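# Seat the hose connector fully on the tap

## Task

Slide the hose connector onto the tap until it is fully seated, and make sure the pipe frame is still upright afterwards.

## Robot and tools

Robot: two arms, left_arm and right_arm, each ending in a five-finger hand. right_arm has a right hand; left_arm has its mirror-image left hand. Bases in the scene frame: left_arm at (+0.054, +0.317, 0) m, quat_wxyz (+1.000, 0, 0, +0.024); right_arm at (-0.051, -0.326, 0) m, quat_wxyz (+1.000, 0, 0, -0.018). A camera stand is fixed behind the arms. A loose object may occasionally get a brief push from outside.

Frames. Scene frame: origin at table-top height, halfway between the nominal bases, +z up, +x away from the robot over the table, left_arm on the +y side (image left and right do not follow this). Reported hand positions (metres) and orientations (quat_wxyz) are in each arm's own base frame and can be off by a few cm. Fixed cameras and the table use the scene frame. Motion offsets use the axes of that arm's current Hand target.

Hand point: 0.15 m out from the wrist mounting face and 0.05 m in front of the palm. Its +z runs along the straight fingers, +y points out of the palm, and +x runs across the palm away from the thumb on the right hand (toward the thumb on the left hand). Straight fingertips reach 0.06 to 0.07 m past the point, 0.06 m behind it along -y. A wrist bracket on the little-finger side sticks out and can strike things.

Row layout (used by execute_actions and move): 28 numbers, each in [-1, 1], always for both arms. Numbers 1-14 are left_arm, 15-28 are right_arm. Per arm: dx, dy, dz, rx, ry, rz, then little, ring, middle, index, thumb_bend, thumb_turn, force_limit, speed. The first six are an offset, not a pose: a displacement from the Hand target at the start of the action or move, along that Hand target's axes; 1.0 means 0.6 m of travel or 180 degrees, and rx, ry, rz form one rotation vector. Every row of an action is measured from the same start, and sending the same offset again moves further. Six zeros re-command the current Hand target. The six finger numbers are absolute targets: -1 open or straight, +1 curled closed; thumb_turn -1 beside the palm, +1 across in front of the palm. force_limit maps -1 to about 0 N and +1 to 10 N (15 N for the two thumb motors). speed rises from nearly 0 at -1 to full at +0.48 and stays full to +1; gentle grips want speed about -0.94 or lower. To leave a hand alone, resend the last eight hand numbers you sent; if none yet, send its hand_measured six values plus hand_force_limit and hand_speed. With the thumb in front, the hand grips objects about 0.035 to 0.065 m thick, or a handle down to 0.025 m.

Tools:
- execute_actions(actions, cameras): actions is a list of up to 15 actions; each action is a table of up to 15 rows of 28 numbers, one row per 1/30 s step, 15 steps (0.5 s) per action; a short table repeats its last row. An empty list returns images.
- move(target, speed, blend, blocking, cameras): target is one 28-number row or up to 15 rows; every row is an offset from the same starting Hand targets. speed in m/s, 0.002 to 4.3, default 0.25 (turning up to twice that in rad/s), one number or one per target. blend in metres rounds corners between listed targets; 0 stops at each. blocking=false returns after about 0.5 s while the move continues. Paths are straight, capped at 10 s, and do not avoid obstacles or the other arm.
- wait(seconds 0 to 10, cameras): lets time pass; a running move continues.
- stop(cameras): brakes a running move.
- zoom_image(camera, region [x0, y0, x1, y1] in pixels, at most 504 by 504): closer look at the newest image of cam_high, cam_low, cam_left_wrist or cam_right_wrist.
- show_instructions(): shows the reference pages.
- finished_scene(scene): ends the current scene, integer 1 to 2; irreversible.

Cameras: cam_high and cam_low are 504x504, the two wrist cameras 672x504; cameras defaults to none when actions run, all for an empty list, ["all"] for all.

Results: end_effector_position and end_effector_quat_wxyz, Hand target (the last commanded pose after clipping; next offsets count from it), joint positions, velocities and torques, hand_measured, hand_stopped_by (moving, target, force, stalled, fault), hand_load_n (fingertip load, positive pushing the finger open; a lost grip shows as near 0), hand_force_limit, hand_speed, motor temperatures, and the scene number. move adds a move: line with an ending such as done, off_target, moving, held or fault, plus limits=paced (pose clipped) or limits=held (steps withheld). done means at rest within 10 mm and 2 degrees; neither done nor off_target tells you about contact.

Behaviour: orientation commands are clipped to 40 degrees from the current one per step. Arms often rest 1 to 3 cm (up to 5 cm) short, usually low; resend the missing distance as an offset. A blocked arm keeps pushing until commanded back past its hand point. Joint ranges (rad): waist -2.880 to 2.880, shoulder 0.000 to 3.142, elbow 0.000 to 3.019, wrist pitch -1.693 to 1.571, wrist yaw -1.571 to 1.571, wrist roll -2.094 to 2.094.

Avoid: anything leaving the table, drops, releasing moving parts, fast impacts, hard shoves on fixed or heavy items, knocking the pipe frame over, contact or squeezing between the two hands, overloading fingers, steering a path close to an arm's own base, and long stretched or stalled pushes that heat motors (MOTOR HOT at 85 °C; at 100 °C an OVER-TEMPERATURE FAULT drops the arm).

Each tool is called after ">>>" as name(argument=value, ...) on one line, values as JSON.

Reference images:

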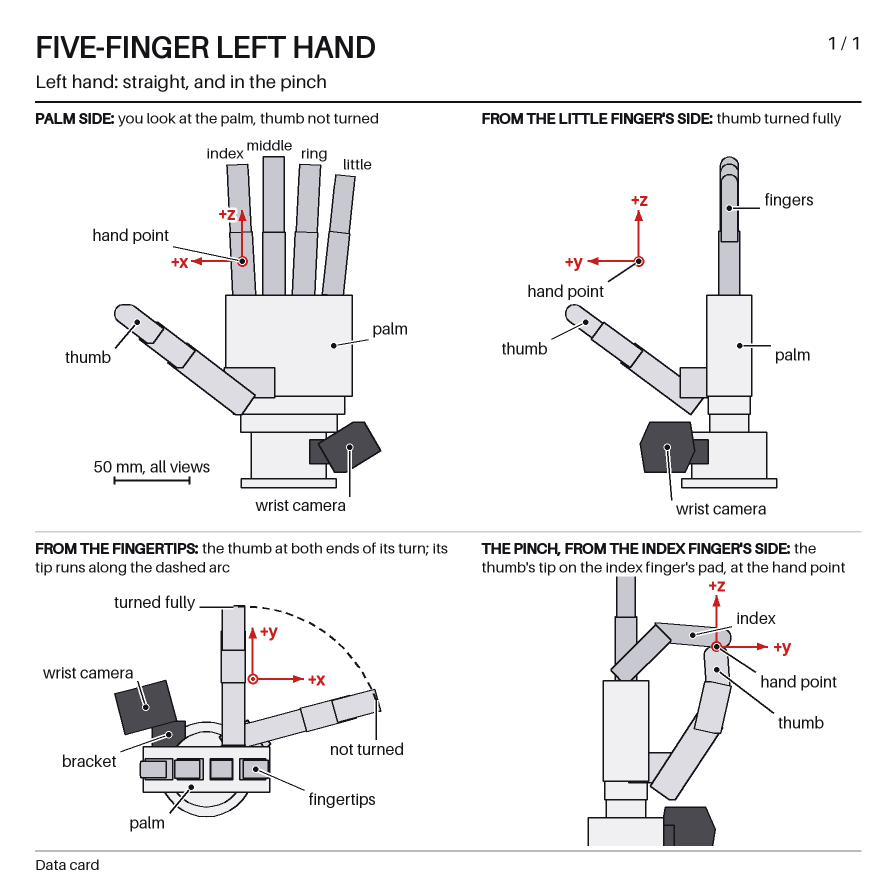

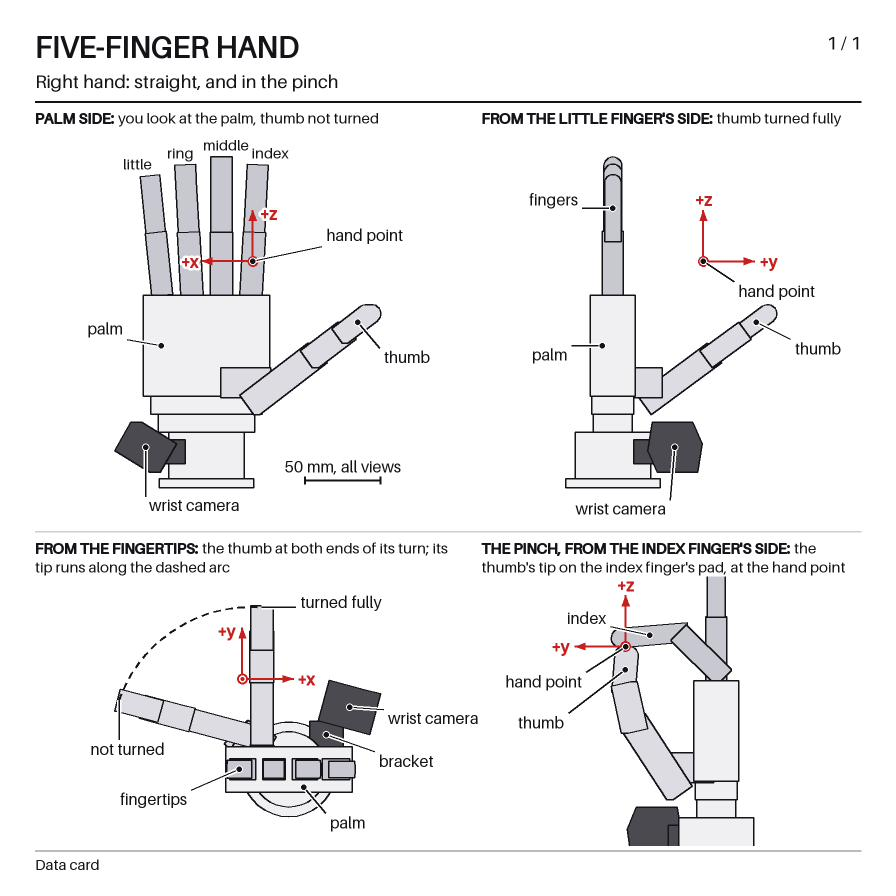

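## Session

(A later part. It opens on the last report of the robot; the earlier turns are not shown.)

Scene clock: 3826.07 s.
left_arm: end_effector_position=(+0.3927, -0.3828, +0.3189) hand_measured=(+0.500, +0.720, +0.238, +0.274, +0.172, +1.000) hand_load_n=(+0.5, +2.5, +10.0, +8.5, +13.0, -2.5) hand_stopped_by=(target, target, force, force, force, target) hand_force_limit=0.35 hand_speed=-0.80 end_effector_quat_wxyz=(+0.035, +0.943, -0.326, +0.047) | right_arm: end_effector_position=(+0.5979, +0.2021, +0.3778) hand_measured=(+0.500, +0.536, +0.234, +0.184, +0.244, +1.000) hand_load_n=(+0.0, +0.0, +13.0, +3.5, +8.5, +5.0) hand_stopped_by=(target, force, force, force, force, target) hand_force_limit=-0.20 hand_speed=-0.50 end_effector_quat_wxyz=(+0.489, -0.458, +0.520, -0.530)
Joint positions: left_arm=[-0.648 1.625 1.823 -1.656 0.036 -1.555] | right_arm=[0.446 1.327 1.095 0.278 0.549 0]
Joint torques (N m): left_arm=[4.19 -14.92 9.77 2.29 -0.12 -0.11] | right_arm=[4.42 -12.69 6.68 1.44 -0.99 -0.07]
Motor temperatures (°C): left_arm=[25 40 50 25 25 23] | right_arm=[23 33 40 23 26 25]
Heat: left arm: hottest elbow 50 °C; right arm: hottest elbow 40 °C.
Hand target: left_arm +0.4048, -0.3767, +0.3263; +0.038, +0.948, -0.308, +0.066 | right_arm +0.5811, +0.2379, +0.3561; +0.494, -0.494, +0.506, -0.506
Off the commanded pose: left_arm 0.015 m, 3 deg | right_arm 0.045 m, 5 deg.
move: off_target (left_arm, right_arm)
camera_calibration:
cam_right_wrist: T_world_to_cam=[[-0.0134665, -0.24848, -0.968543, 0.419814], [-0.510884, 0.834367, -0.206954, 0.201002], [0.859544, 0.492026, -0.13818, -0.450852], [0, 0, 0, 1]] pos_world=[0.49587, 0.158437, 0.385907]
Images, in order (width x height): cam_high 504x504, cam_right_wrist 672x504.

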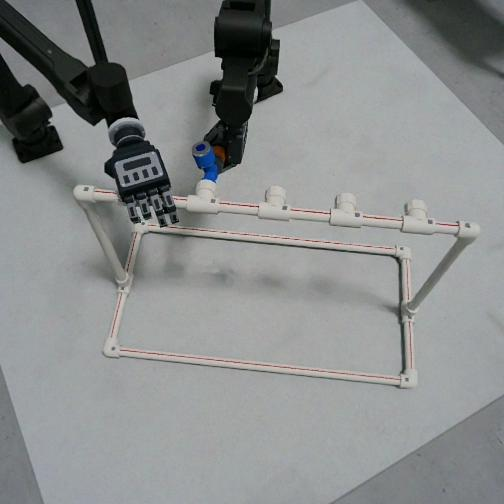

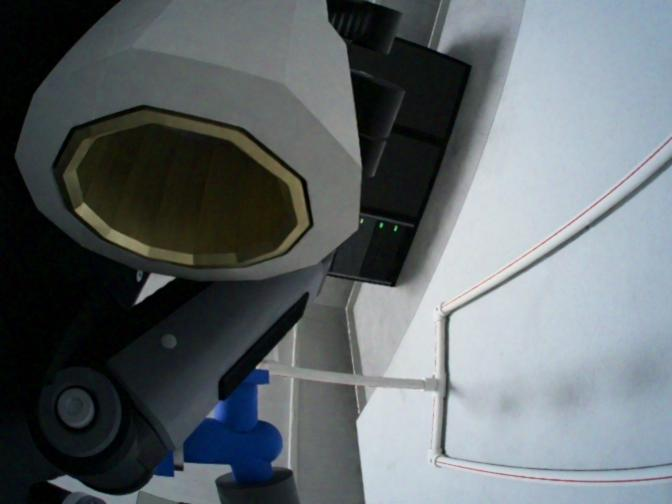

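>>> zoom_image(camera="cam_high", region=[60, 110, 300, 260])

>>> zoom_image(camera="cam_high", region=[280, 170, 500, 260])

>>> zoom_image(camera="cam_high", region=[180, 120, 260, 200])

Scaled by 2.100.

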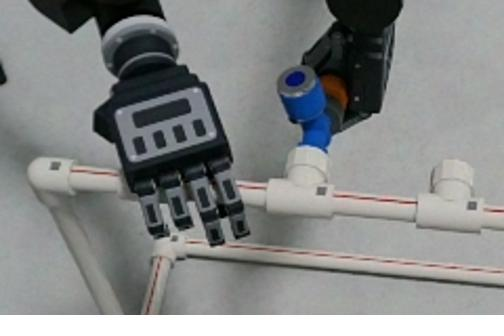

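Scaled by 2.291.

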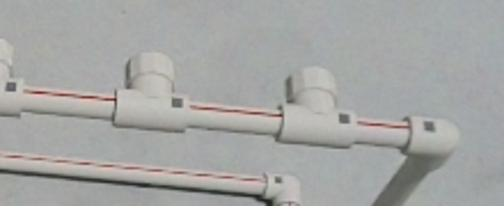

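Scaled by 6.300.

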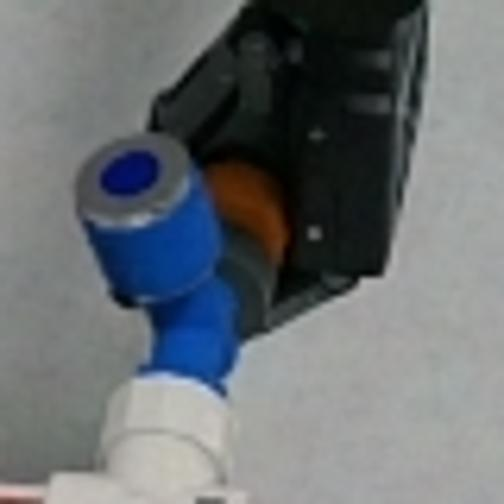

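>>> move(target=[[-0.003,0.01,-0.003,-0.0014,-0.025,-0.0031,0.5,0.72,0.77,0.77,0.9,1,0.35,-0.8,0.0194,0,-0.0428,0,0,0,0.5,0.55,0.55,0.6,0.6,1,-0.2,-0.5],[0.0465,0.0097,-0.0121,-0.0014,-0.025,-0.0031,0.5,0.72,0.77,0.77,0.9,1,0.35,-0.8,0.0194,0,-0.0428,0,0,0,0.5,0.55,0.55,0.6,0.6,1,-0.2,-0.5],[0.0795,0.0095,-0.0182,-0.0014,-0.025,-0.0031,0.5,0.72,0.77,0.77,0.9,1,0.35,-0.8,0.0194,0,-0.0428,0,0,0,0.5,0.55,0.55,0.6,0.6,1,-0.2,-0.5]], speed=0.06, blend=[0,0.01,0], cameras=["cam_high"])

>>> zoom_image(camera="cam_high", region=[180, 120, 260, 200])

>>> move(target=[-0.055,0,0.013,0,0,0,0.5,0.72,0.77,0.77,0.9,1,0.35,-0.8,-0.01,0,0.03,0,0,0,0.5,0.55,0.55,0.6,0.6,1,-0.2,-0.5], speed=0.1, cameras=["cam_high"])

>>> zoom_image(camera="cam_high", region=[180, 120, 260, 200])

Scene clock: 3914.33 s.
left_arm: end_effector_position=(+0.3869, -0.4002, +0.3187) hand_measured=(+0.500, +0.720, +0.238, +0.274, +0.172, +1.000) hand_load_n=(+0.5, +2.0, +10.5, +8.0, +13.0, -3.5) hand_stopped_by=(target, target, force, force, force, target) hand_force_limit=0.35 hand_speed=-0.80 end_effector_quat_wxyz=(+0.043, +0.931, -0.362, +0.032) | right_arm: end_effector_position=(+0.5855, +0.1797, +0.3771) hand_measured=(+0.500, +0.536, +0.234, +0.184, +0.244, +1.000) hand_load_n=(+0.0, +0.0, +13.5, +7.0, +8.0, +8.0) hand_stopped_by=(target, force, force, force, force, target) hand_force_limit=-0.20 hand_speed=-0.50 end_effector_quat_wxyz=(+0.477, -0.445, +0.531, -0.540)
Joint positions: left_arm=[-0.667 1.676 1.886 -1.695 0.063 -1.498] | right_arm=[0.43 1.282 1.051 0.278 0.579 0]
Joint torques (N m): left_arm=[5.77 -10.11 21.42 0.9 -0.46 -0.79] | right_arm=[5.71 -14.45 4.92 1.09 -1.97 -0.07]
Heat: left arm: hottest elbow 48 °C; right arm: hottest elbow 40 °C.
Hand target: left_arm +0.4385, -0.4076, +0.3446; +0.028, +0.952, -0.305, +0.028 | right_arm +0.5551, +0.2269, +0.3561; +0.494, -0.494, +0.506, -0.506
Off the commanded pose: left_arm 0.058 m, 7 deg | right_arm 0.060 m, 8 deg.
joint sent to its limit (left arm) — joint 4 (wrist pitch), lower limit. The joint targets are off in position and orientation.
move: off_target (left_arm, right_arm)
Images, in order (width x height): cam_high 504x504.

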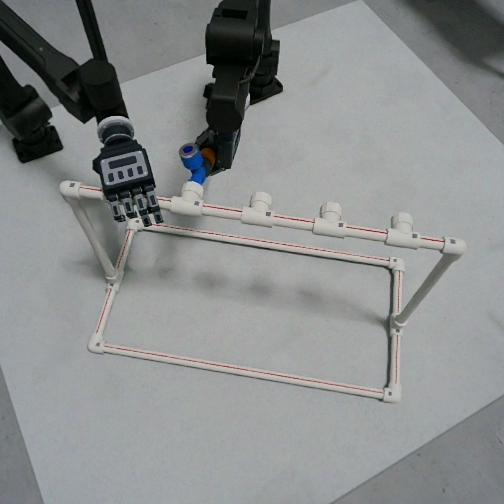

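Scaled by 6.300.

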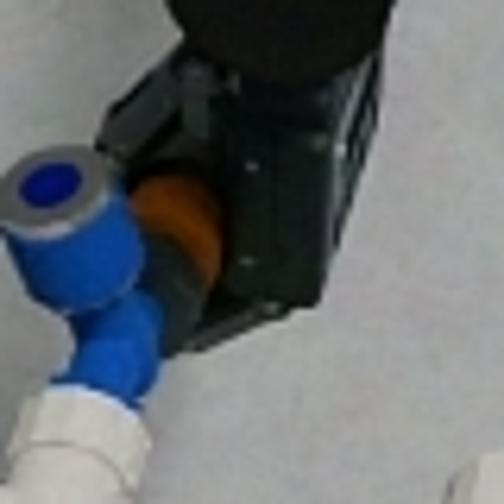

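Scene clock: 3915.07 s.
left_arm: end_effector_position=(+0.3867, -0.4001, +0.3189) hand_measured=(+0.500, +0.720, +0.238, +0.274, +0.172, +1.000) hand_load_n=(+0.5, +2.5, +10.5, +8.5, +13.0, -3.5) hand_stopped_by=(target, target, force, force, force, target) hand_force_limit=0.35 hand_speed=-0.80 end_effector_quat_wxyz=(+0.041, +0.930, -0.363, +0.032) | right_arm: end_effector_position=(+0.5858, +0.1796, +0.3769) hand_measured=(+0.500, +0.536, +0.234, +0.184, +0.244, +1.000) hand_load_n=(+0.0, +0.0, +13.5, +7.0, +8.0, +8.0) hand_stopped_by=(target, force, force, force, force, target) hand_force_limit=-0.20 hand_speed=-0.50 end_effector_quat_wxyz=(+0.477, -0.446, +0.531, -0.540)
Joint positions: left_arm=[-0.669 1.675 1.886 -1.695 0.06 -1.498] | right_arm=[0.43 1.283 1.051 0.278 0.578 0]
Joint torques (N m): left_arm=[5.36 -15.03 12.85 0.91 -0.6 -0.81] | right_arm=[5.42 -10.93 7.91 1.33 -2.09 -0.06]
Heat: left arm: hottest elbow 48 °C; right arm: hottest elbow 40 °C.
Hand target: left_arm +0.4120, -0.3891, +0.3344; +0.028, +0.952, -0.305, +0.028 | right_arm +0.5733, +0.2323, +0.3561; +0.494, -0.494, +0.506, -0.506
Off the commanded pose: left_arm 0.032 m, 7 deg | right_arm 0.058 m, 8 deg.
joint sent to its limit (left arm) — joint 4 (wrist pitch), lower limit. The joint targets are off in orientation, not in position.
move: off_target (left_arm, right_arm)
Images, in order (width x height): cam_high 504x504.

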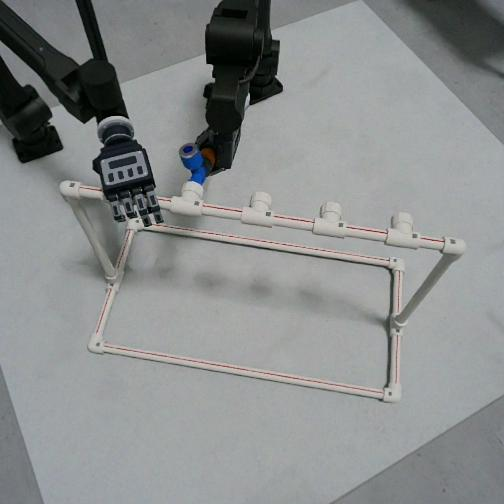

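Scaled by 6.300.

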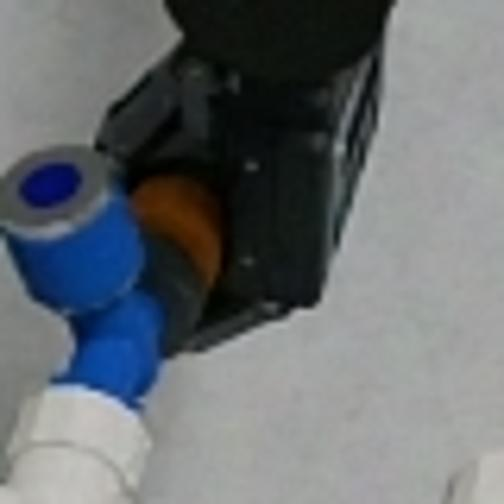

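>>> move(target=[[0.10,0.0392,-0.0155,0,-0.0083,-0.0278,0.5,0.72,0.77,0.77,0.9,1,0.35,-0.8,-0.112,0.01,-0.0493,0,-0.0667,0,0.5,0.55,0.55,0.6,0.6,1,-0.2,-0.5],[0.105,0.0392,-0.0155,0,-0.0083,-0.0028,0.5,0.72,0.77,0.77,0.9,1,0.35,-0.8,-0.112,0.01,-0.0493,0,-0.0667,0,0.5,0.55,0.55,0.6,0.6,1,-0.2,-0.5],[0.105,0.0392,-0.0155,0,-0.0083,-0.0478,0.5,0.72,0.77,0.77,0.9,1,0.35,-0.8,-0.112,0.01,-0.0493,0,-0.0667,0,0.5,0.55,0.55,0.6,0.6,1,-0.2,-0.5],[0.105,0.0392,-0.0155,0,-0.025,-0.0278,0.5,0.72,0.77,0.77,0.9,1,0.35,-0.8,-0.112,0.01,-0.0493,0,-0.0667,0,0.5,0.55,0.55,0.6,0.6,1,-0.2,-0.5],[0.105,0.0392,-0.0155,0,0.005,-0.0278,0.5,0.72,0.77,0.77,0.9,1,0.35,-0.8,-0.112,0.01,-0.0493,0,-0.0667,0,0.5,0.55,0.55,0.6,0.6,1,-0.2,-0.5]], speed=0.08, blend=[0.01,0.01,0.01,0.01,0], cameras=["cam_high"])

>>> zoom_image(camera="cam_high", region=[160, 110, 240, 190])

>>> move(target=[-0.08,0,0.018,0,0,0,0.5,0.72,0.77,0.77,0.9,1,0.35,-0.8,0.08,0,0.04,0,0.0,0,0.5,0.55,0.55,0.6,0.6,1,-0.2,-0.5], speed=0.1, cameras=["cam_high"])

>>> zoom_image(camera="cam_high", region=[160, 110, 240, 190])

Scene clock: 3988.17 s.
left_arm: end_effector_position=(+0.3948, -0.4206, +0.3184) hand_measured=(+0.500, +0.720, +0.238, +0.274, +0.172, +1.000) hand_load_n=(+0.5, +5.0, +10.0, +8.0, +12.5, -3.0) hand_stopped_by=(target, target, force, force, force, target) hand_force_limit=0.35 hand_speed=-0.80 end_effector_quat_wxyz=(+0.041, +0.940, -0.338, +0.036) | right_arm: end_effector_position=(+0.5955, +0.1687, +0.3777) hand_measured=(+0.500, +0.536, +0.234, +0.184, +0.244, +1.000) hand_load_n=(+0.0, +0.0, +13.0, +11.0, +8.0, +7.5) hand_stopped_by=(target, force, force, force, force, target) hand_force_limit=-0.20 hand_speed=-0.50 end_effector_quat_wxyz=(+0.489, -0.457, +0.516, -0.534)
Joint positions: left_arm=[-0.694 1.715 1.935 -1.695 0.052 -1.577] | right_arm=[0.38 1.287 1.051 0.292 0.485 -0.009]
Joint torques (N m): left_arm=[4.19 -9.35 24.27 0.94 -0.1 -1.28] | right_arm=[12.98 -13.33 5.07 1.21 -4.29 0.04]
Motor temperatures (°C): left_arm=[25 38 53 25 25 25] | right_arm=[24 33 39 23 39 25]
Heat: left arm: hottest elbow 53 °C; right arm: hottest elbow 39 °C.
Hand target: left_arm +0.4493, -0.4439, +0.3489; +0.031, +0.964, -0.263, +0.034 | right_arm +0.5454, +0.3003, +0.3502; +0.544, -0.544, +0.452, -0.452
Off the commanded pose: left_arm 0.067 m, 9 deg | right_arm 0.143 m, 17 deg.
joint sent to its limit (left arm) — joint 4 (wrist pitch), lower limit. The joint targets are off in position and orientation.
move: off_target (left_arm, right_arm)
Images, in order (width x height): cam_high 504x504.

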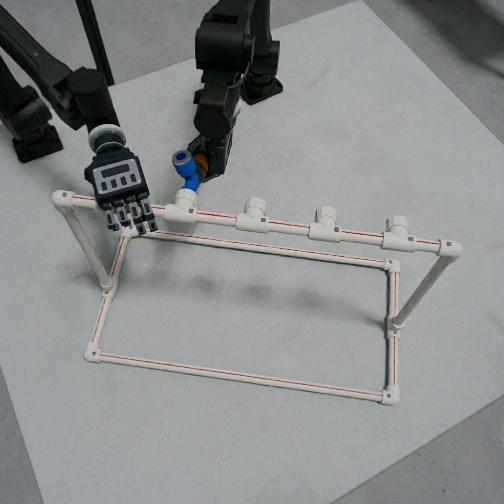

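Scaled by 6.300.

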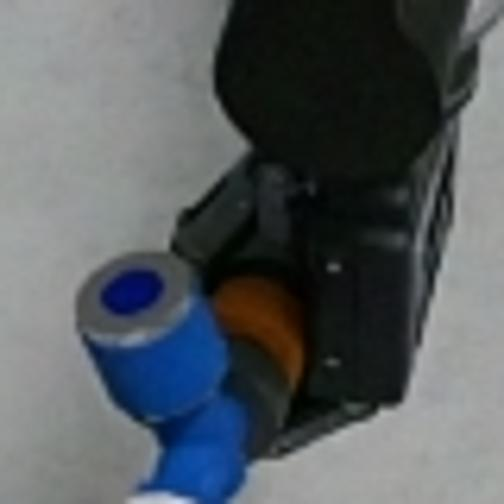

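Scene clock: 3989.20 s.
left_arm: end_effector_position=(+0.3882, -0.4257, +0.3182) hand_measured=(+0.500, +0.718, +0.238, +0.274, +0.172, +1.000) hand_load_n=(+0.0, +6.0, +10.0, +8.5, +12.5, -1.5) hand_stopped_by=(target, target, force, force, force, target) hand_force_limit=0.35 hand_speed=-0.80 end_effector_quat_wxyz=(+0.039, +0.950, -0.309, +0.034) | right_arm: end_effector_position=(+0.6003, +0.1696, +0.3776) hand_measured=(+0.500, +0.536, +0.234, +0.184, +0.244, +1.000) hand_load_n=(+0.0, +0.0, +12.5, +10.0, +8.0, +8.0) hand_stopped_by=(target, force, force, force, force, target) hand_force_limit=-0.20 hand_speed=-0.50 end_effector_quat_wxyz=(+0.510, -0.479, +0.494, -0.516)
Joint positions: left_arm=[-0.716 1.702 1.919 -1.695 0.046 -1.659] | right_arm=[0.341 1.289 1.051 0.294 0.361 -0.01]
Joint torques (N m): left_arm=[4.37 -15.21 13.19 0.92 -0.35 -0.67] | right_arm=[8.29 -10.87 7.3 1.39 -3.65 0.05]
Heat: left arm: hottest elbow 53 °C; right arm: hottest wrist yaw 40 °C.
Hand target: left_arm +0.4084, -0.4206, +0.3342; +0.031, +0.964, -0.263, +0.034 | right_arm +0.5778, +0.2575, +0.3502; +0.544, -0.544, +0.452, -0.452
Off the commanded pose: left_arm 0.026 m, 6 deg | right_arm 0.095 m, 12 deg.
joint sent to its limit (left arm) — joint 4 (wrist pitch), lower limit. The joint targets still meet the commanded pose.
move: off_target (left_arm, right_arm)
Images, in order (width x height): cam_high 504x504.

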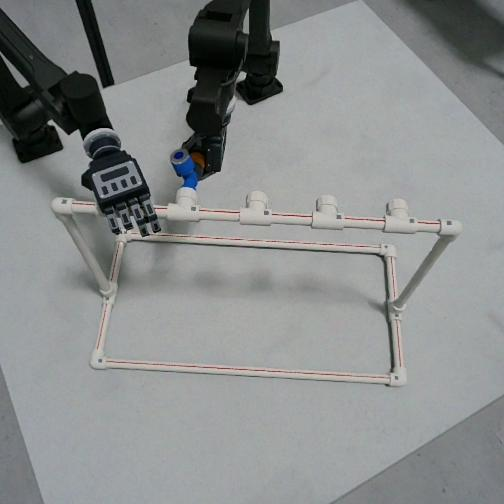

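Scaled by 6.300.

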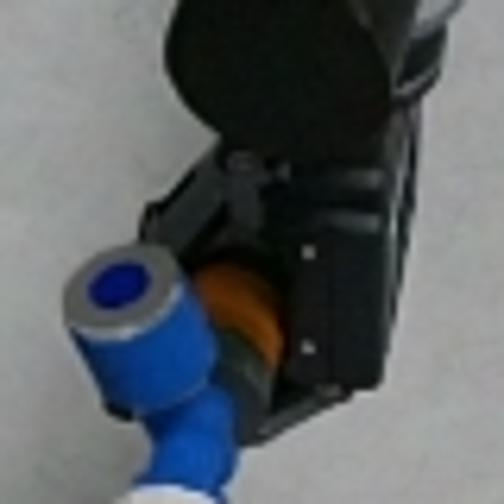

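>>> move(target=[[0,0,0,0,0,0,0.5,0.72,0.77,0.77,0.9,1,0.35,-0.8,0.1508,-0.02,0.0102,0,0.065,0,0.5,0.55,0.55,0.6,0.6,1,-0.2,-0.5],[0,0,0,0,0,0,0.5,0.72,0.77,0.77,0.9,1,0.35,-0.8,0.1508,-0.02,0.0102,0,0.065,0,-1,-1,-1,-1,0.6,1,-0.2,0.2],[0,0,0,0,0,0,0.5,0.72,0.77,0.77,0.9,1,0.35,-0.8,0.1508,-0.02,0.0102,0,0.065,0,-1,-1,-1,-1,-1,1,-0.2,0.2],[0,0,0,0,0,0,0.5,0.72,0.77,0.77,0.9,1,0.35,-0.8,0.1508,-0.2833,0.0102,0,0.065,0,-1,-1,-1,-1,-1,1,-0.2,0.2],[0,0,0,0,0,0,0.5,0.72,0.77,0.77,0.9,1,0.35,-0.8,0.2327,-0.2833,-0.2767,-0.0854,-0.2032,0.2082,-1,-1,-1,-1,-1,-1,-0.2,0.2],[0,0,0,0,0,0,0.5,0.72,0.77,0.77,0.9,1,0.35,-0.8,0.2327,-0.1913,-0.2767,-0.0854,-0.2032,0.2082,-1,-1,-1,-1,-1,-1,-0.2,0.2]], speed=[0.08,0.2,0.2,0.2,0.25,0.2], cameras=["cam_high","cam_right_wrist"])

Scene clock: 4099.07 s.
left_arm: end_effector_position=(+0.3915, -0.4255, +0.3179) hand_measured=(+0.500, +0.718, +0.238, +0.274, +0.172, +1.000) hand_load_n=(+0.0, +4.0, +10.0, +8.5, +12.5, +0.0) hand_stopped_by=(target, target, force, force, force, target) hand_force_limit=0.35 hand_speed=-0.80 end_effector_quat_wxyz=(+0.037, +0.956, -0.289, +0.034) | right_arm: end_effector_position=(+0.4402, +0.0942, +0.5143) hand_measured=(-1.000, -1.000, -1.000, -1.000, -1.000, -1.000) hand_load_n=(+0.0, +0.0, +0.0, +0.0, +0.0, +0.0) hand_stopped_by=(target, target, target, target, target, target) hand_force_limit=-0.20 hand_speed=0.20 end_effector_quat_wxyz=(+0.690, -0.553, +0.467, +0.003)
Joint positions: left_arm=[-0.717 1.702 1.919 -1.695 0.039 -1.701] | right_arm=[-0.251 1.138 1.282 -0.255 -1.122 0.606]
Joint torques (N m): left_arm=[4.42 -15.21 13.2 0.92 -0.11 -0.28] | right_arm=[-0.32 -9.7 9.06 2.62 -0.27 0.1]
Motor temperatures (°C): left_arm=[25 36 53 25 25 25] | right_arm=[24 33 40 23 53 25]
Heat: left arm: hottest elbow 53 °C; right arm: hottest wrist yaw 53 °C.
Hand target: left_arm +0.4085, -0.4206, +0.3342; +0.031, +0.964, -0.263, +0.034 | right_arm +0.4402, +0.0897, +0.5200; +0.694, -0.550, +0.464, -0.004 (not the last commanded pose)
Off the commanded pose: left_arm 0.024 m, 3 deg | right_arm 0.050 m, 1 deg.
joint sent to its limit (left arm) — joint 4 (wrist pitch), lower limit. The joint targets still meet the commanded pose.
move: off_target (left_arm, right_arm; path cut at 10 s); path passed 5 of 6 targets; target 2's new numbers were sent with right_arm's hand 0.017 m and 3 deg from that target; target 3's new numbers were sent with right_arm's hand 0.016 m and 3 deg from that target
camera_calibration:
cam_right_wrist: T_world_to_cam=[[-0.364734, 0.215226, -0.905896, 0.601826], [-0.926485, 0.012982, 0.376108, 0.199191], [0.0927085, 0.976478, 0.194668, -0.122609], [0, 0, 0, 1]] pos_world=[0.415421, -0.012389, 0.494142]
Images, in order (width x height): cam_high 504x504, cam_right_wrist 672x504.

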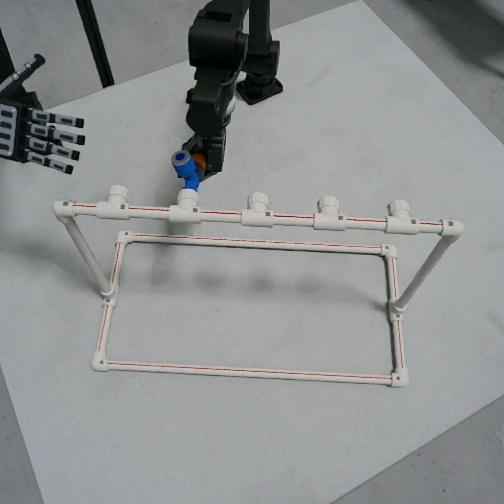

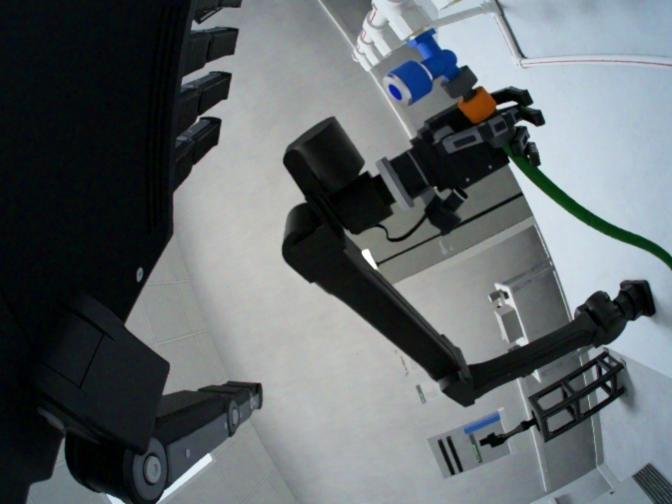

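>>> zoom_image(camera="cam_right_wrist", region=[400, 30, 520, 150])

Scaled by 4.200 from the camera's 672x504 image, which has a finer 960x720 frame.

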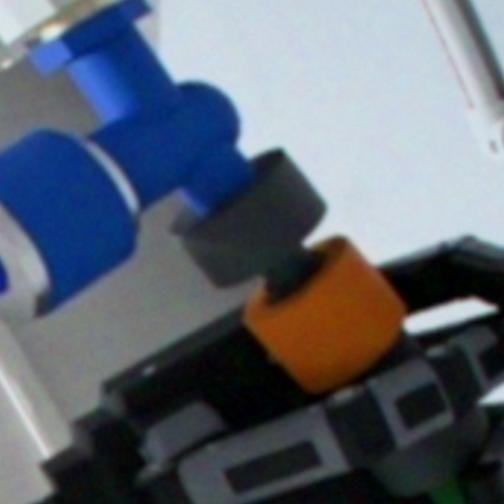

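>>> move(target=[0,0,0,0,0,0,0.5,0.72,0.77,0.77,0.9,1,0.35,-0.8,0.0587,0.0704,0.0028,0,0,0,-1,-1,-1,-1,-1,-1,-0.2,0.2], speed=0.2, cameras=["cam_right_wrist"])

>>> zoom_image(camera="cam_right_wrist", region=[380, 30, 500, 150])

Scene clock: 4122.33 s.
left_arm: end_effector_position=(+0.3915, -0.4255, +0.3179) hand_measured=(+0.500, +0.718, +0.238, +0.274, +0.172, +1.000) hand_load_n=(+0.0, +4.0, +10.0, +8.5, +12.5, +0.0) hand_stopped_by=(target, target, force, force, force, target) hand_force_limit=0.35 hand_speed=-0.80 end_effector_quat_wxyz=(+0.037, +0.956, -0.289, +0.034) | right_arm: end_effector_position=(+0.4435, +0.0933, +0.4555) hand_measured=(-1.000, -1.000, -1.000, -1.000, -1.000, -1.000) hand_load_n=(+0.0, +0.0, +0.0, +0.0, +0.0, -0.5) hand_stopped_by=(target, target, target, target, target, target) hand_force_limit=-0.20 hand_speed=0.20 end_effector_quat_wxyz=(+0.688, -0.552, +0.471, +0.007)
Joint positions: left_arm=[-0.717 1.702 1.919 -1.695 0.039 -1.701] | right_arm=[-0.251 1.138 1.131 -0.115 -1.122 0.606]
Joint torques (N m): left_arm=[4.42 -15.15 13.23 0.94 -0.12 -0.28] | right_arm=[-0.38 -10.7 8.96 2.71 -0.29 0.09]
Motor temperatures (°C): left_arm=[25 36 53 25 25 24] | right_arm=[24 32 40 23 44 25]
Heat: left arm: hottest elbow 53 °C; right arm: hottest wrist yaw 44 °C.
Hand target: left_arm +0.4085, -0.4206, +0.3342; +0.031, +0.964, -0.263, +0.034 | right_arm +0.4401, +0.0895, +0.4650; +0.694, -0.550, +0.464, -0.005
Off the commanded pose: left_arm 0.024 m, 3 deg | right_arm 0.011 m, 2 deg.
joint sent to its limit (left arm) — joint 4 (wrist pitch), lower limit. The joint targets still meet the commanded pose.
move: off_target (left_arm, right_arm)
camera_calibration:
cam_right_wrist: T_world_to_cam=[[-0.374701, 0.217816, -0.901196, 0.552014], [-0.922275, 0.0119382, 0.386351, 0.217957], [0.0949122, 0.975917, 0.196413, -0.112357], [0, 0, 0, 1]] pos_world=[0.418521, -0.0131889, 0.435333]
Images, in order (width x height): cam_right_wrist 672x504.

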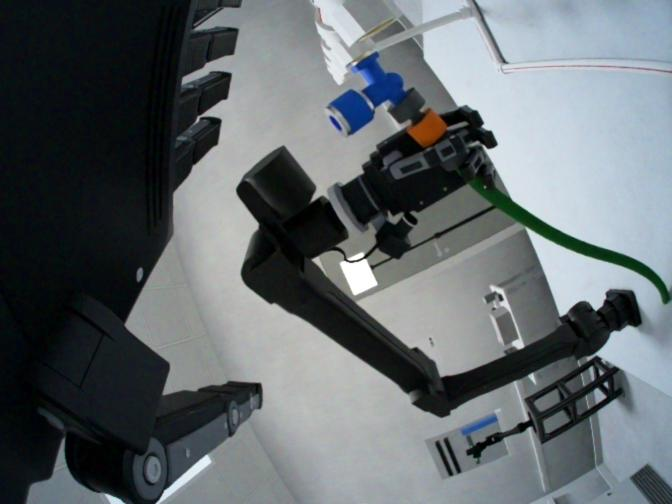

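Scaled by 4.200 from the camera's 672x504 image, which has a finer 960x720 frame.

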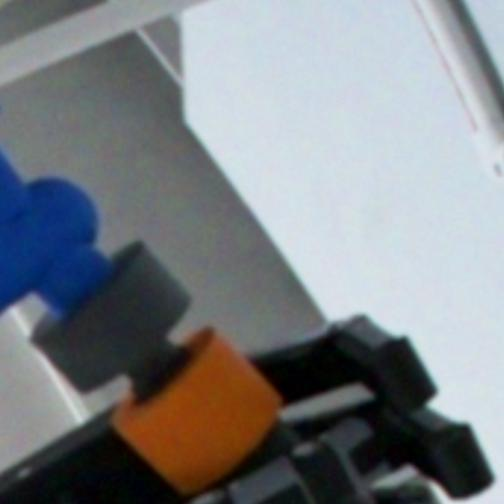

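>>> zoom_image(camera="cam_right_wrist", region=[375, 70, 455, 150])

Scaled by 6.300 from the camera's 672x504 image, which has a finer 960x720 frame.

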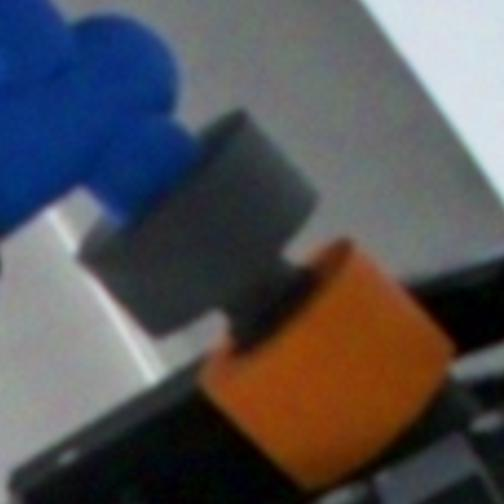

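>>> move(target=[[0,0,0,0,0,0,0.5,0.72,0.77,0.77,0.9,1,0.35,-0.8,-0.0692,-0.0832,-0.0039,0.1337,0.339,-0.1903,-1,-1,-1,-1,-1,1,-0.2,0.3],[0,0,0,0,0,0,0.5,0.72,0.77,0.77,0.9,1,0.35,-0.8,0.0352,-0.1397,0.2763,0.1337,0.339,-0.1903,-1,-1,-1,-1,-1,1,-0.2,0.3]], speed=0.25, blend=[0.02,0], cameras=["cam_high"])

Scene clock: 4291.73 s.
left_arm: end_effector_position=(+0.3915, -0.4255, +0.3179) hand_measured=(+0.500, +0.718, +0.238, +0.274, +0.172, +1.000) hand_load_n=(+0.0, +4.0, +9.5, +8.5, +12.5, +0.0) hand_stopped_by=(target, target, force, force, force, target) hand_force_limit=0.35 hand_speed=-0.80 end_effector_quat_wxyz=(+0.037, +0.956, -0.289, +0.034) | right_arm: end_effector_position=(+0.5966, +0.1636, +0.4692) hand_measured=(-1.000, -1.000, -1.000, -1.000, -1.000, +1.000) hand_load_n=(-0.5, +0.0, +0.0, +0.0, +0.0, +0.0) hand_stopped_by=(target, target, target, target, target, target) hand_force_limit=-0.20 hand_speed=0.30 end_effector_quat_wxyz=(+0.405, -0.450, +0.572, -0.553)
Joint positions: left_arm=[-0.717 1.702 1.919 -1.695 0.039 -1.701] | right_arm=[0.433 1.316 1.404 -0.165 0.703 0.016]
Joint torques (N m): left_arm=[4.37 -15.09 13.23 0.94 -0.11 -0.28] | right_arm=[1.2 -12.04 14.37 2.85 0 -0.21]
Motor temperatures (°C): left_arm=[25 37 53 25 25 24] | right_arm=[23 32 41 23 33 25]
Heat: left arm: hottest elbow 53 °C; right arm: hottest elbow 41 °C.
Hand target: left_arm +0.4085, -0.4206, +0.3342; +0.031, +0.964, -0.263, +0.034 | right_arm +0.6022, +0.1712, +0.5098; +0.431, -0.430, +0.561, -0.561
Off the commanded pose: left_arm 0.024 m, 3 deg | right_arm 0.042 m, 4 deg.
joint sent to its limit (left arm) — joint 4 (wrist pitch), lower limit. The joint targets still meet the commanded pose.
move: off_target (left_arm, right_arm)
Images, in order (width x height): cam_high 504x504.

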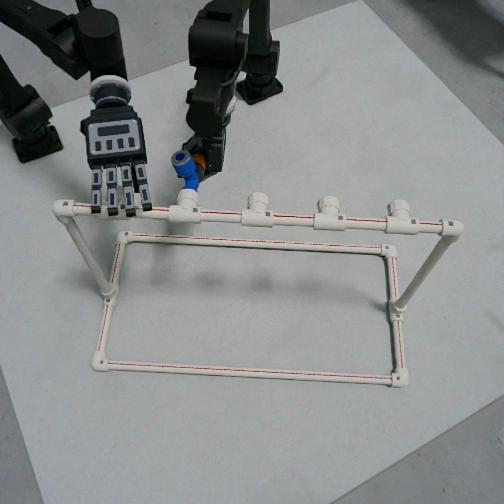

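>>> move(target=[[0,0,0,0,0,0,0.5,0.72,0.77,0.77,0.9,1,0.35,-0.8,-0.0082,0.1663,0.0048,0,0,0,-1,-1,-1,-1,-1,1,-0.2,0.3],[0,0,0,0,0,0,0.5,0.72,0.77,0.77,0.9,1,0.35,-0.8,-0.0082,0.2563,0.0048,0,0,0,-1,-1,-1,-1,-1,1,-0.2,0.3],[0,0,0,0,0,0,0.5,0.72,0.77,0.77,0.9,1,0.35,-0.8,-0.0082,0.2563,0.0048,0,0,0,-1,-1,-1,-1,0.5,1,-0.6,-0.5],[0,0,0,0,0,0,0.5,0.72,0.77,0.77,0.9,1,0.35,-0.8,-0.0082,0.2563,0.0048,0,0,0,0.5,0.5,0.5,0.5,0.5,1,-0.3,-0.5]], speed=[0.12,0.08,0.08,0.08], cameras=["cam_high","cam_right_wrist"])

Scene clock: 4310.97 s.
left_arm: end_effector_position=(+0.3916, -0.4255, +0.3179) hand_measured=(+0.500, +0.718, +0.238, +0.274, +0.172, +1.000) hand_load_n=(+0.0, +4.0, +10.0, +8.5, +12.5, -0.5) hand_stopped_by=(target, target, force, force, force, target) hand_force_limit=0.35 hand_speed=-0.80 end_effector_quat_wxyz=(+0.037, +0.956, -0.289, +0.034) | right_arm: end_effector_position=(+0.6062, +0.1672, +0.3773) hand_measured=(+0.500, +0.500, +0.236, +0.236, +0.252, +1.000) hand_load_n=(+0.0, +1.5, +12.5, +6.0, +5.0, +0.0) hand_stopped_by=(target, target, force, force, force, target) hand_force_limit=-0.30 hand_speed=-0.50 end_effector_quat_wxyz=(+0.440, -0.415, +0.559, -0.567)
Joint positions: left_arm=[-0.717 1.702 1.919 -1.695 0.039 -1.702] | right_arm=[0.434 1.348 1.12 0.266 0.706 -0.003]
Joint torques (N m): left_arm=[4.42 -15.09 13.22 0.92 -0.11 -0.28] | right_arm=[1.2 -11.34 7.65 1.85 -0.03 -0.03]
Heat: left arm: hottest elbow 53 °C; right arm: hottest elbow 43 °C.
Hand target: left_arm +0.4085, -0.4206, +0.3342; +0.031, +0.964, -0.263, +0.034 | right_arm +0.6062, +0.1754, +0.3561; +0.431, -0.430, +0.561, -0.561
Off the commanded pose: left_arm 0.024 m, 3 deg | right_arm 0.023 m, 2 deg.
joint sent to its limit (left arm) — joint 4 (wrist pitch), lower limit. The joint targets still meet the commanded pose.
move: off_target (left_arm, right_arm); target 3's new numbers were sent with right_arm's hand 0.023 m and 2 deg from that target; target 4's new numbers were sent with right_arm's hand 0.023 m and 2 deg from that target
camera_calibration:
cam_right_wrist: T_world_to_cam=[[-0.0649289, -0.2425, -0.967976, 0.440798], [-0.365758, 0.908298, -0.203015, 0.132482], [0.928442, 0.340864, -0.147671, -0.453766], [0, 0, 0, 1]] pos_world=[0.498372, 0.141233, 0.38657]
Images, in order (width x height): cam_high 504x504, cam_right_wrist 672x504.

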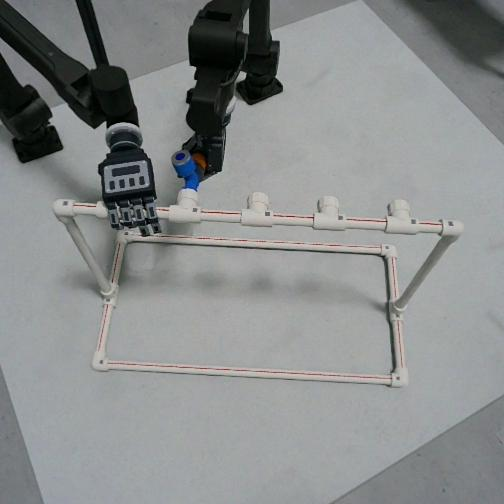

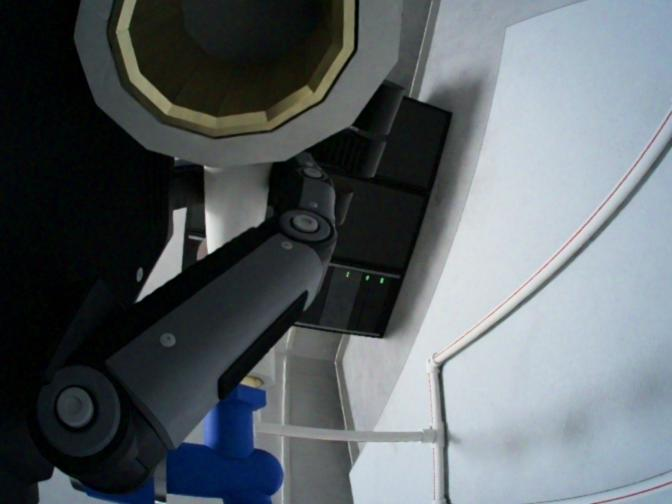

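>>> move(target=[[0.1202,0.0223,-0.0145,0,0,0,0.5,0.72,0.77,0.77,0.9,1,0.35,-0.8,-0.2028,0.01,-0.1578,0,-0.0667,0,0.5,0.55,0.55,0.55,0.55,1,-0.2,-0.5],[0.1239,0.0153,-0.0013,0.0807,0.0041,-0.0205,0.5,0.72,0.77,0.77,0.9,1,0.35,-0.8,-0.2028,0.01,-0.1578,0,-0.0667,0,0.5,0.55,0.55,0.55,0.55,1,-0.2,-0.5],[0.1239,0.0293,-0.0277,-0.0807,-0.0041,0.0205,0.5,0.72,0.77,0.77,0.9,1,0.35,-0.8,-0.2028,0.01,-0.1578,0,-0.0667,0,0.5,0.55,0.55,0.55,0.55,1,-0.2,-0.5],[0.1239,0.0153,-0.0013,0.0807,0.0041,-0.0205,0.5,0.72,0.77,0.77,0.9,1,0.35,-0.8,-0.2028,0.01,-0.1578,0,-0.0667,0,0.5,0.55,0.55,0.55,0.55,1,-0.2,-0.5],[0.1202,0.0223,-0.0145,0,0,0,0.5,0.72,0.77,0.77,0.9,1,0.35,-0.8,-0.2028,0.01,-0.1578,0,-0.0667,0,0.5,0.55,0.55,0.55,0.55,1,-0.2,-0.5]], speed=[0.1,0.25,0.25,0.25,0.25], cameras=["cam_high"])

>>> move(target=[-0.08,0,0.018,0,0,0,0.5,0.72,0.77,0.77,0.9,1,0.35,-0.8,0.16,0,0.12,0,0.05,0,0.5,0.55,0.55,0.55,0.55,1,-0.2,-0.5], speed=0.12, cameras=["cam_high"])

>>> zoom_image(camera="cam_high", region=[160, 120, 240, 200])

Scene clock: 4362.30 s.
left_arm: end_effector_position=(+0.4242, -0.4304, +0.3155) hand_measured=(+0.500, +0.718, +0.238, +0.274, +0.172, +1.000) hand_load_n=(+0.0, +7.5, +10.5, +4.0, +16.0, -7.0) hand_stopped_by=(target, target, force, force, force, target) hand_force_limit=0.35 hand_speed=-0.80 end_effector_quat_wxyz=(+0.018, +0.929, -0.366, +0.059) | right_arm: end_effector_position=(+0.5927, +0.1443, +0.3746) hand_measured=(+0.500, +0.540, +0.236, +0.236, +0.266, +1.000) hand_load_n=(+0.0, +0.0, +13.0, +13.0, +9.5, +2.0) hand_stopped_by=(target, force, force, force, force, target) hand_force_limit=-0.20 hand_speed=-0.50 end_effector_quat_wxyz=(+0.412, -0.389, +0.575, -0.591)
Joint positions: left_arm=[-0.69 1.791 2.038 -1.695 -0.003 -1.511] | right_arm=[0.437 1.321 1.081 0.295 0.804 -0.025]
Joint torques (N m): left_arm=[2.55 -11.4 23.15 0.99 2.01 -1.95] | right_arm=[17.67 -12.28 6.38 1.11 -2.87 0.17]
Motor temperatures (°C): left_arm=[25 37 58 25 26 26] | right_arm=[24 32 40 23 35 25]
Heat: left arm: hottest elbow 58 °C; right arm: hottest elbow 40 °C.
Hand target: left_arm +0.4632, -0.4678, +0.3492; +0.031, +0.964, -0.263, +0.034 | right_arm +0.5461, +0.3175, +0.3503; +0.487, -0.487, +0.513, -0.513
Off the commanded pose: left_arm 0.064 m, 13 deg | right_arm 0.181 m, 18 deg.
joint sent to its limit (left arm) — joint 4 (wrist pitch), lower limit. The joint targets are off in position and orientation.
move: off_target (left_arm, right_arm)
Images, in order (width x height): cam_high 504x504.

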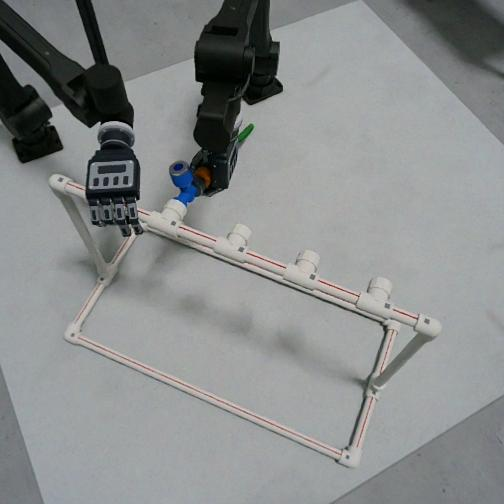

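Scene clock: 4363.87 s.
left_arm: end_effector_position=(+0.4265, -0.4277, +0.3157) hand_measured=(+0.500, +0.718, +0.238, +0.274, +0.172, +1.000) hand_load_n=(+0.0, +6.5, +10.5, +4.0, +15.5, -4.0) hand_stopped_by=(target, target, force, force, force, target) hand_force_limit=0.35 hand_speed=-0.80 end_effector_quat_wxyz=(+0.021, +0.944, -0.325, +0.055) | right_arm: end_effector_position=(+0.6098, +0.1513, +0.3763) hand_measured=(+0.500, +0.540, +0.236, +0.236, +0.266, +1.000) hand_load_n=(+0.0, +0.0, +12.5, +7.5, +9.5, +1.0) hand_stopped_by=(target, force, force, force, force, target) hand_force_limit=-0.20 hand_speed=-0.50 end_effector_quat_wxyz=(+0.422, -0.397, +0.568, -0.585)
Joint positions: left_arm=[-0.687 1.779 2.021 -1.695 0.001 -1.594] | right_arm=[0.423 1.359 1.119 0.295 0.758 -0.022]
Joint torques (N m): left_arm=[0.79 -17.49 11.52 1.01 1.52 -1.36] | right_arm=[6.24 -8.88 9.59 1.4 -1.8 0.17]
Motor temperatures (°C): left_arm=[25 37 59 25 26 26] | right_arm=[24 32 40 23 36 25]
Heat: left arm: hottest elbow 59 °C; right arm: hottest elbow 40 °C.
Hand target: left_arm +0.4226, -0.4444, +0.3346; +0.031, +0.964, -0.263, +0.034 | right_arm +0.6130, +0.2179, +0.3502; +0.445, -0.445, +0.550, -0.549
Off the commanded pose: left_arm 0.026 m, 8 deg | right_arm 0.072 m, 8 deg.
joint sent to its limit (left arm) — joint 4 (wrist pitch), lower limit. The joint targets are off in orientation, not in position.
move: off_target (left_arm, right_arm)
Images, in order (width x height): cam_high 504x504.

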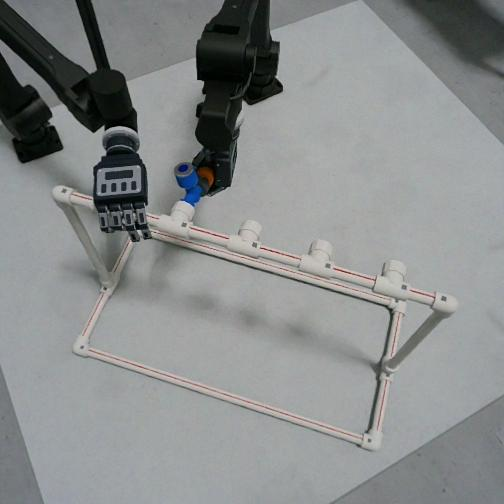

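Scaled by 6.300.

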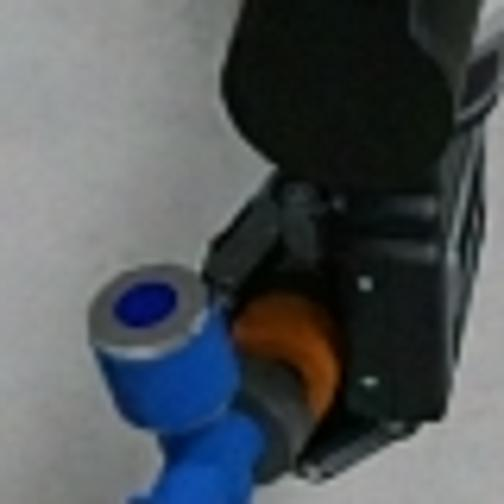

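>>> zoom_image(camera="cam_high", region=[40, 150, 260, 310])

>>> zoom_image(camera="cam_high", region=[260, 210, 480, 350])

Scaled by 2.291.

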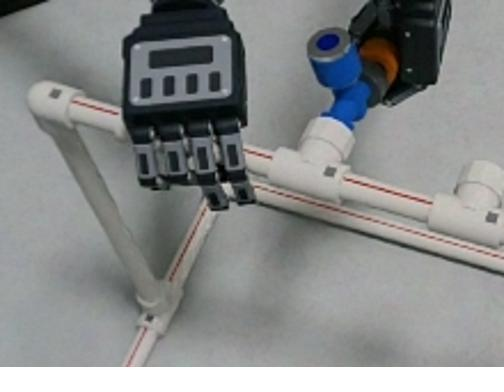

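Scaled by 2.291.

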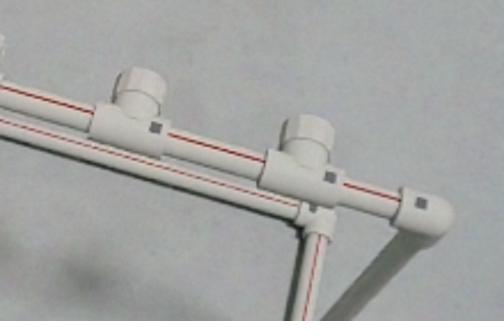

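>>> move(target=[[0,0,0,0,0,0,0.5,0.72,0.77,0.77,0.9,1,0.35,-0.8,0.1096,-0.0333,0.0183,0,0.04,0,0.5,0.55,0.55,0.55,0.55,1,-0.2,-0.5],[0,0,0,0,0,0,0.5,0.72,0.77,0.77,0.9,1,0.35,-0.8,0.1096,-0.0333,0.0183,0,0.04,0,-1,-1,-1,-1,0.55,1,-0.2,0.4],[0,0,0,0,0,0,0.5,0.72,0.77,0.77,0.9,1,0.35,-0.8,0.1096,-0.0333,0.0183,0,0.04,0,-1,-1,-1,-1,-1,1,-0.2,0.4],[0,0,0,0,0,0,0.5,0.72,0.77,0.77,0.9,1,0.35,-0.8,0.1096,-0.283,0.0183,0,0.04,0,-1,-1,-1,-1,-1,-1,-0.2,0.4],[0,0,0,0,0,0,0.5,0.72,0.77,0.77,0.9,1,0.35,-0.8,0.2305,-0.283,-0.2303,-0.1051,-0.2595,0.2015,-1,-1,-1,-1,-1,-1,-0.2,0.4],[0,0,0,0,0,0,0.5,0.72,0.77,0.77,0.9,1,0.35,-0.8,0.2305,-0.1913,-0.2303,-0.1051,-0.2595,0.2015,-1,-1,-1,-1,-1,-1,-0.2,0.4]], speed=[0.1,0.2,0.2,0.25,0.35,0.25], blend=[0,0,0,0.03,0.03,0], cameras=["cam_high","cam_right_wrist"])

Scene clock: 4648.67 s.
left_arm: end_effector_position=(+0.4185, -0.4416, +0.3174) hand_measured=(+0.500, +0.718, +0.238, +0.274, +0.172, +1.000) hand_load_n=(+0.5, +5.5, +10.5, +4.0, +15.0, -2.0) hand_stopped_by=(target, target, force, force, force, target) hand_force_limit=0.35 hand_speed=-0.80 end_effector_quat_wxyz=(+0.032, +0.952, -0.301, +0.050) | right_arm: end_effector_position=(+0.6035, +0.1573, +0.4817) hand_measured=(-1.000, -1.000, -1.000, -1.000, -1.000, -1.000) hand_load_n=(+0.0, +0.0, +0.0, +0.0, +0.0, -0.5) hand_stopped_by=(target, target, target, target, target, target) hand_force_limit=-0.20 hand_speed=0.40 end_effector_quat_wxyz=(+0.413, -0.452, +0.573, -0.545)
Joint positions: left_arm=[-0.712 1.779 2.021 -1.695 0.02 -1.671] | right_arm=[0.406 1.325 1.448 -0.206 0.659 0.032]
Joint torques (N m): left_arm=[2.61 -17.44 11.63 0.98 0.69 -0.71] | right_arm=[0.67 -12.34 9.44 2.48 0.05 -0.16]
Motor temperatures (°C): left_arm=[25 42 53 25 31 32] | right_arm=[24 32 42 23 36 25]
Heat: left arm: hottest elbow 53 °C; right arm: hottest elbow 42 °C.
Hand target: left_arm +0.4225, -0.4445, +0.3346; +0.031, +0.964, -0.263, +0.034 | right_arm +0.6065, +0.1589, +0.4815; +0.412, -0.452, +0.570, -0.548 (not the last commanded pose)
Off the commanded pose: left_arm 0.018 m, 5 deg | right_arm 0.162 m, 64 deg.
joint sent to its limit (left arm) — joint 4 (wrist pitch), lower limit. The joint targets are off in orientation, not in position.
move: held (right_arm; a check stopped the path), off_target (left_arm); path passed 4 of 6 targets; blend cut to 0 m at target 4, 0.0275 m at target 5; target 2's new numbers were sent with right_arm's hand 0.012 m and 2 deg from that target; target 3's new numbers were sent with right_arm's hand 0.011 m and 2 deg from that target; target 4's new numbers were sent with right_arm's hand 0.034 m and 3 deg from that target; limits=held
pose unreachable (right arm): on one or more control steps of this call, first in action 0 (counted from 0), this arm could not follow its commanded pose, so it was not sent that pose on those steps. It may still have moved: this result reports where it is.
cause: moving toward the commanded pose would bring a part of the arm too close to another arm (a part of this arm just beyond joint 6 (wrist roll) and a part of the left arm just beyond its joint 4 (wrist pitch), 5 mm apart when this arm was first held).
camera_calibration:
cam_right_wrist: T_world_to_cam=[[-0.15818, -0.258034, -0.953099, 0.590878], [-0.401077, 0.898825, -0.176776, 0.171748], [0.902284, 0.354304, -0.245668, -0.371696], [0, 0, 0, 1]] pos_world=[0.497725, 0.129789, 0.502213]
Images, in order (width x height): cam_high 504x504, cam_right_wrist 672x504.

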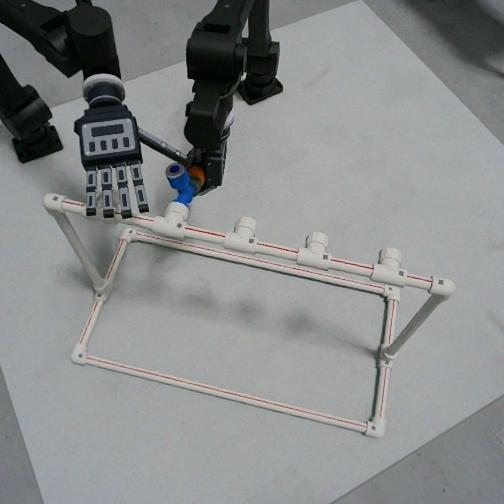

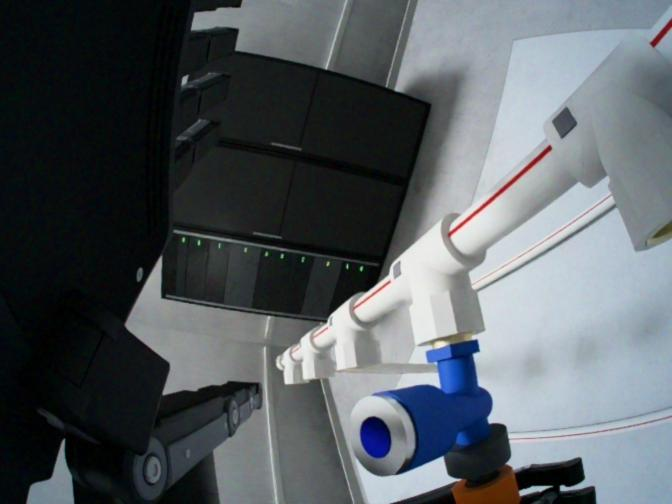

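>>> zoom_image(camera="cam_right_wrist", region=[400, 384, 560, 504])

Scaled by 3.150 from the camera's 672x504 image, which has a finer 960x720 frame.

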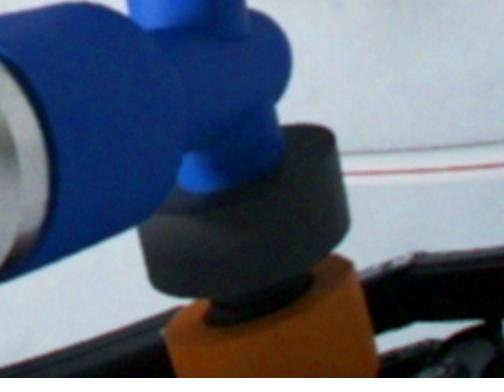

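>>> zoom_image(camera="cam_right_wrist", region=[435, 420, 525, 504])

Scaled by 5.600 from the camera's 672x504 image, which has a finer 960x720 frame.

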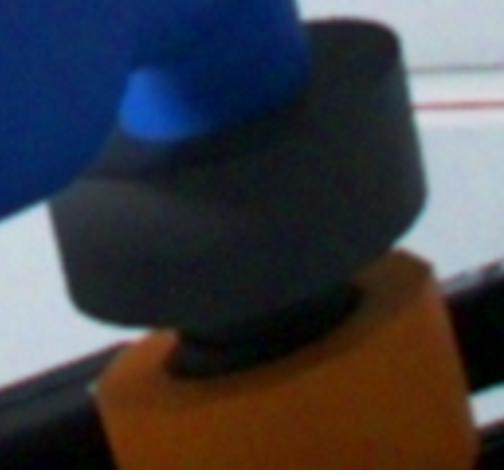

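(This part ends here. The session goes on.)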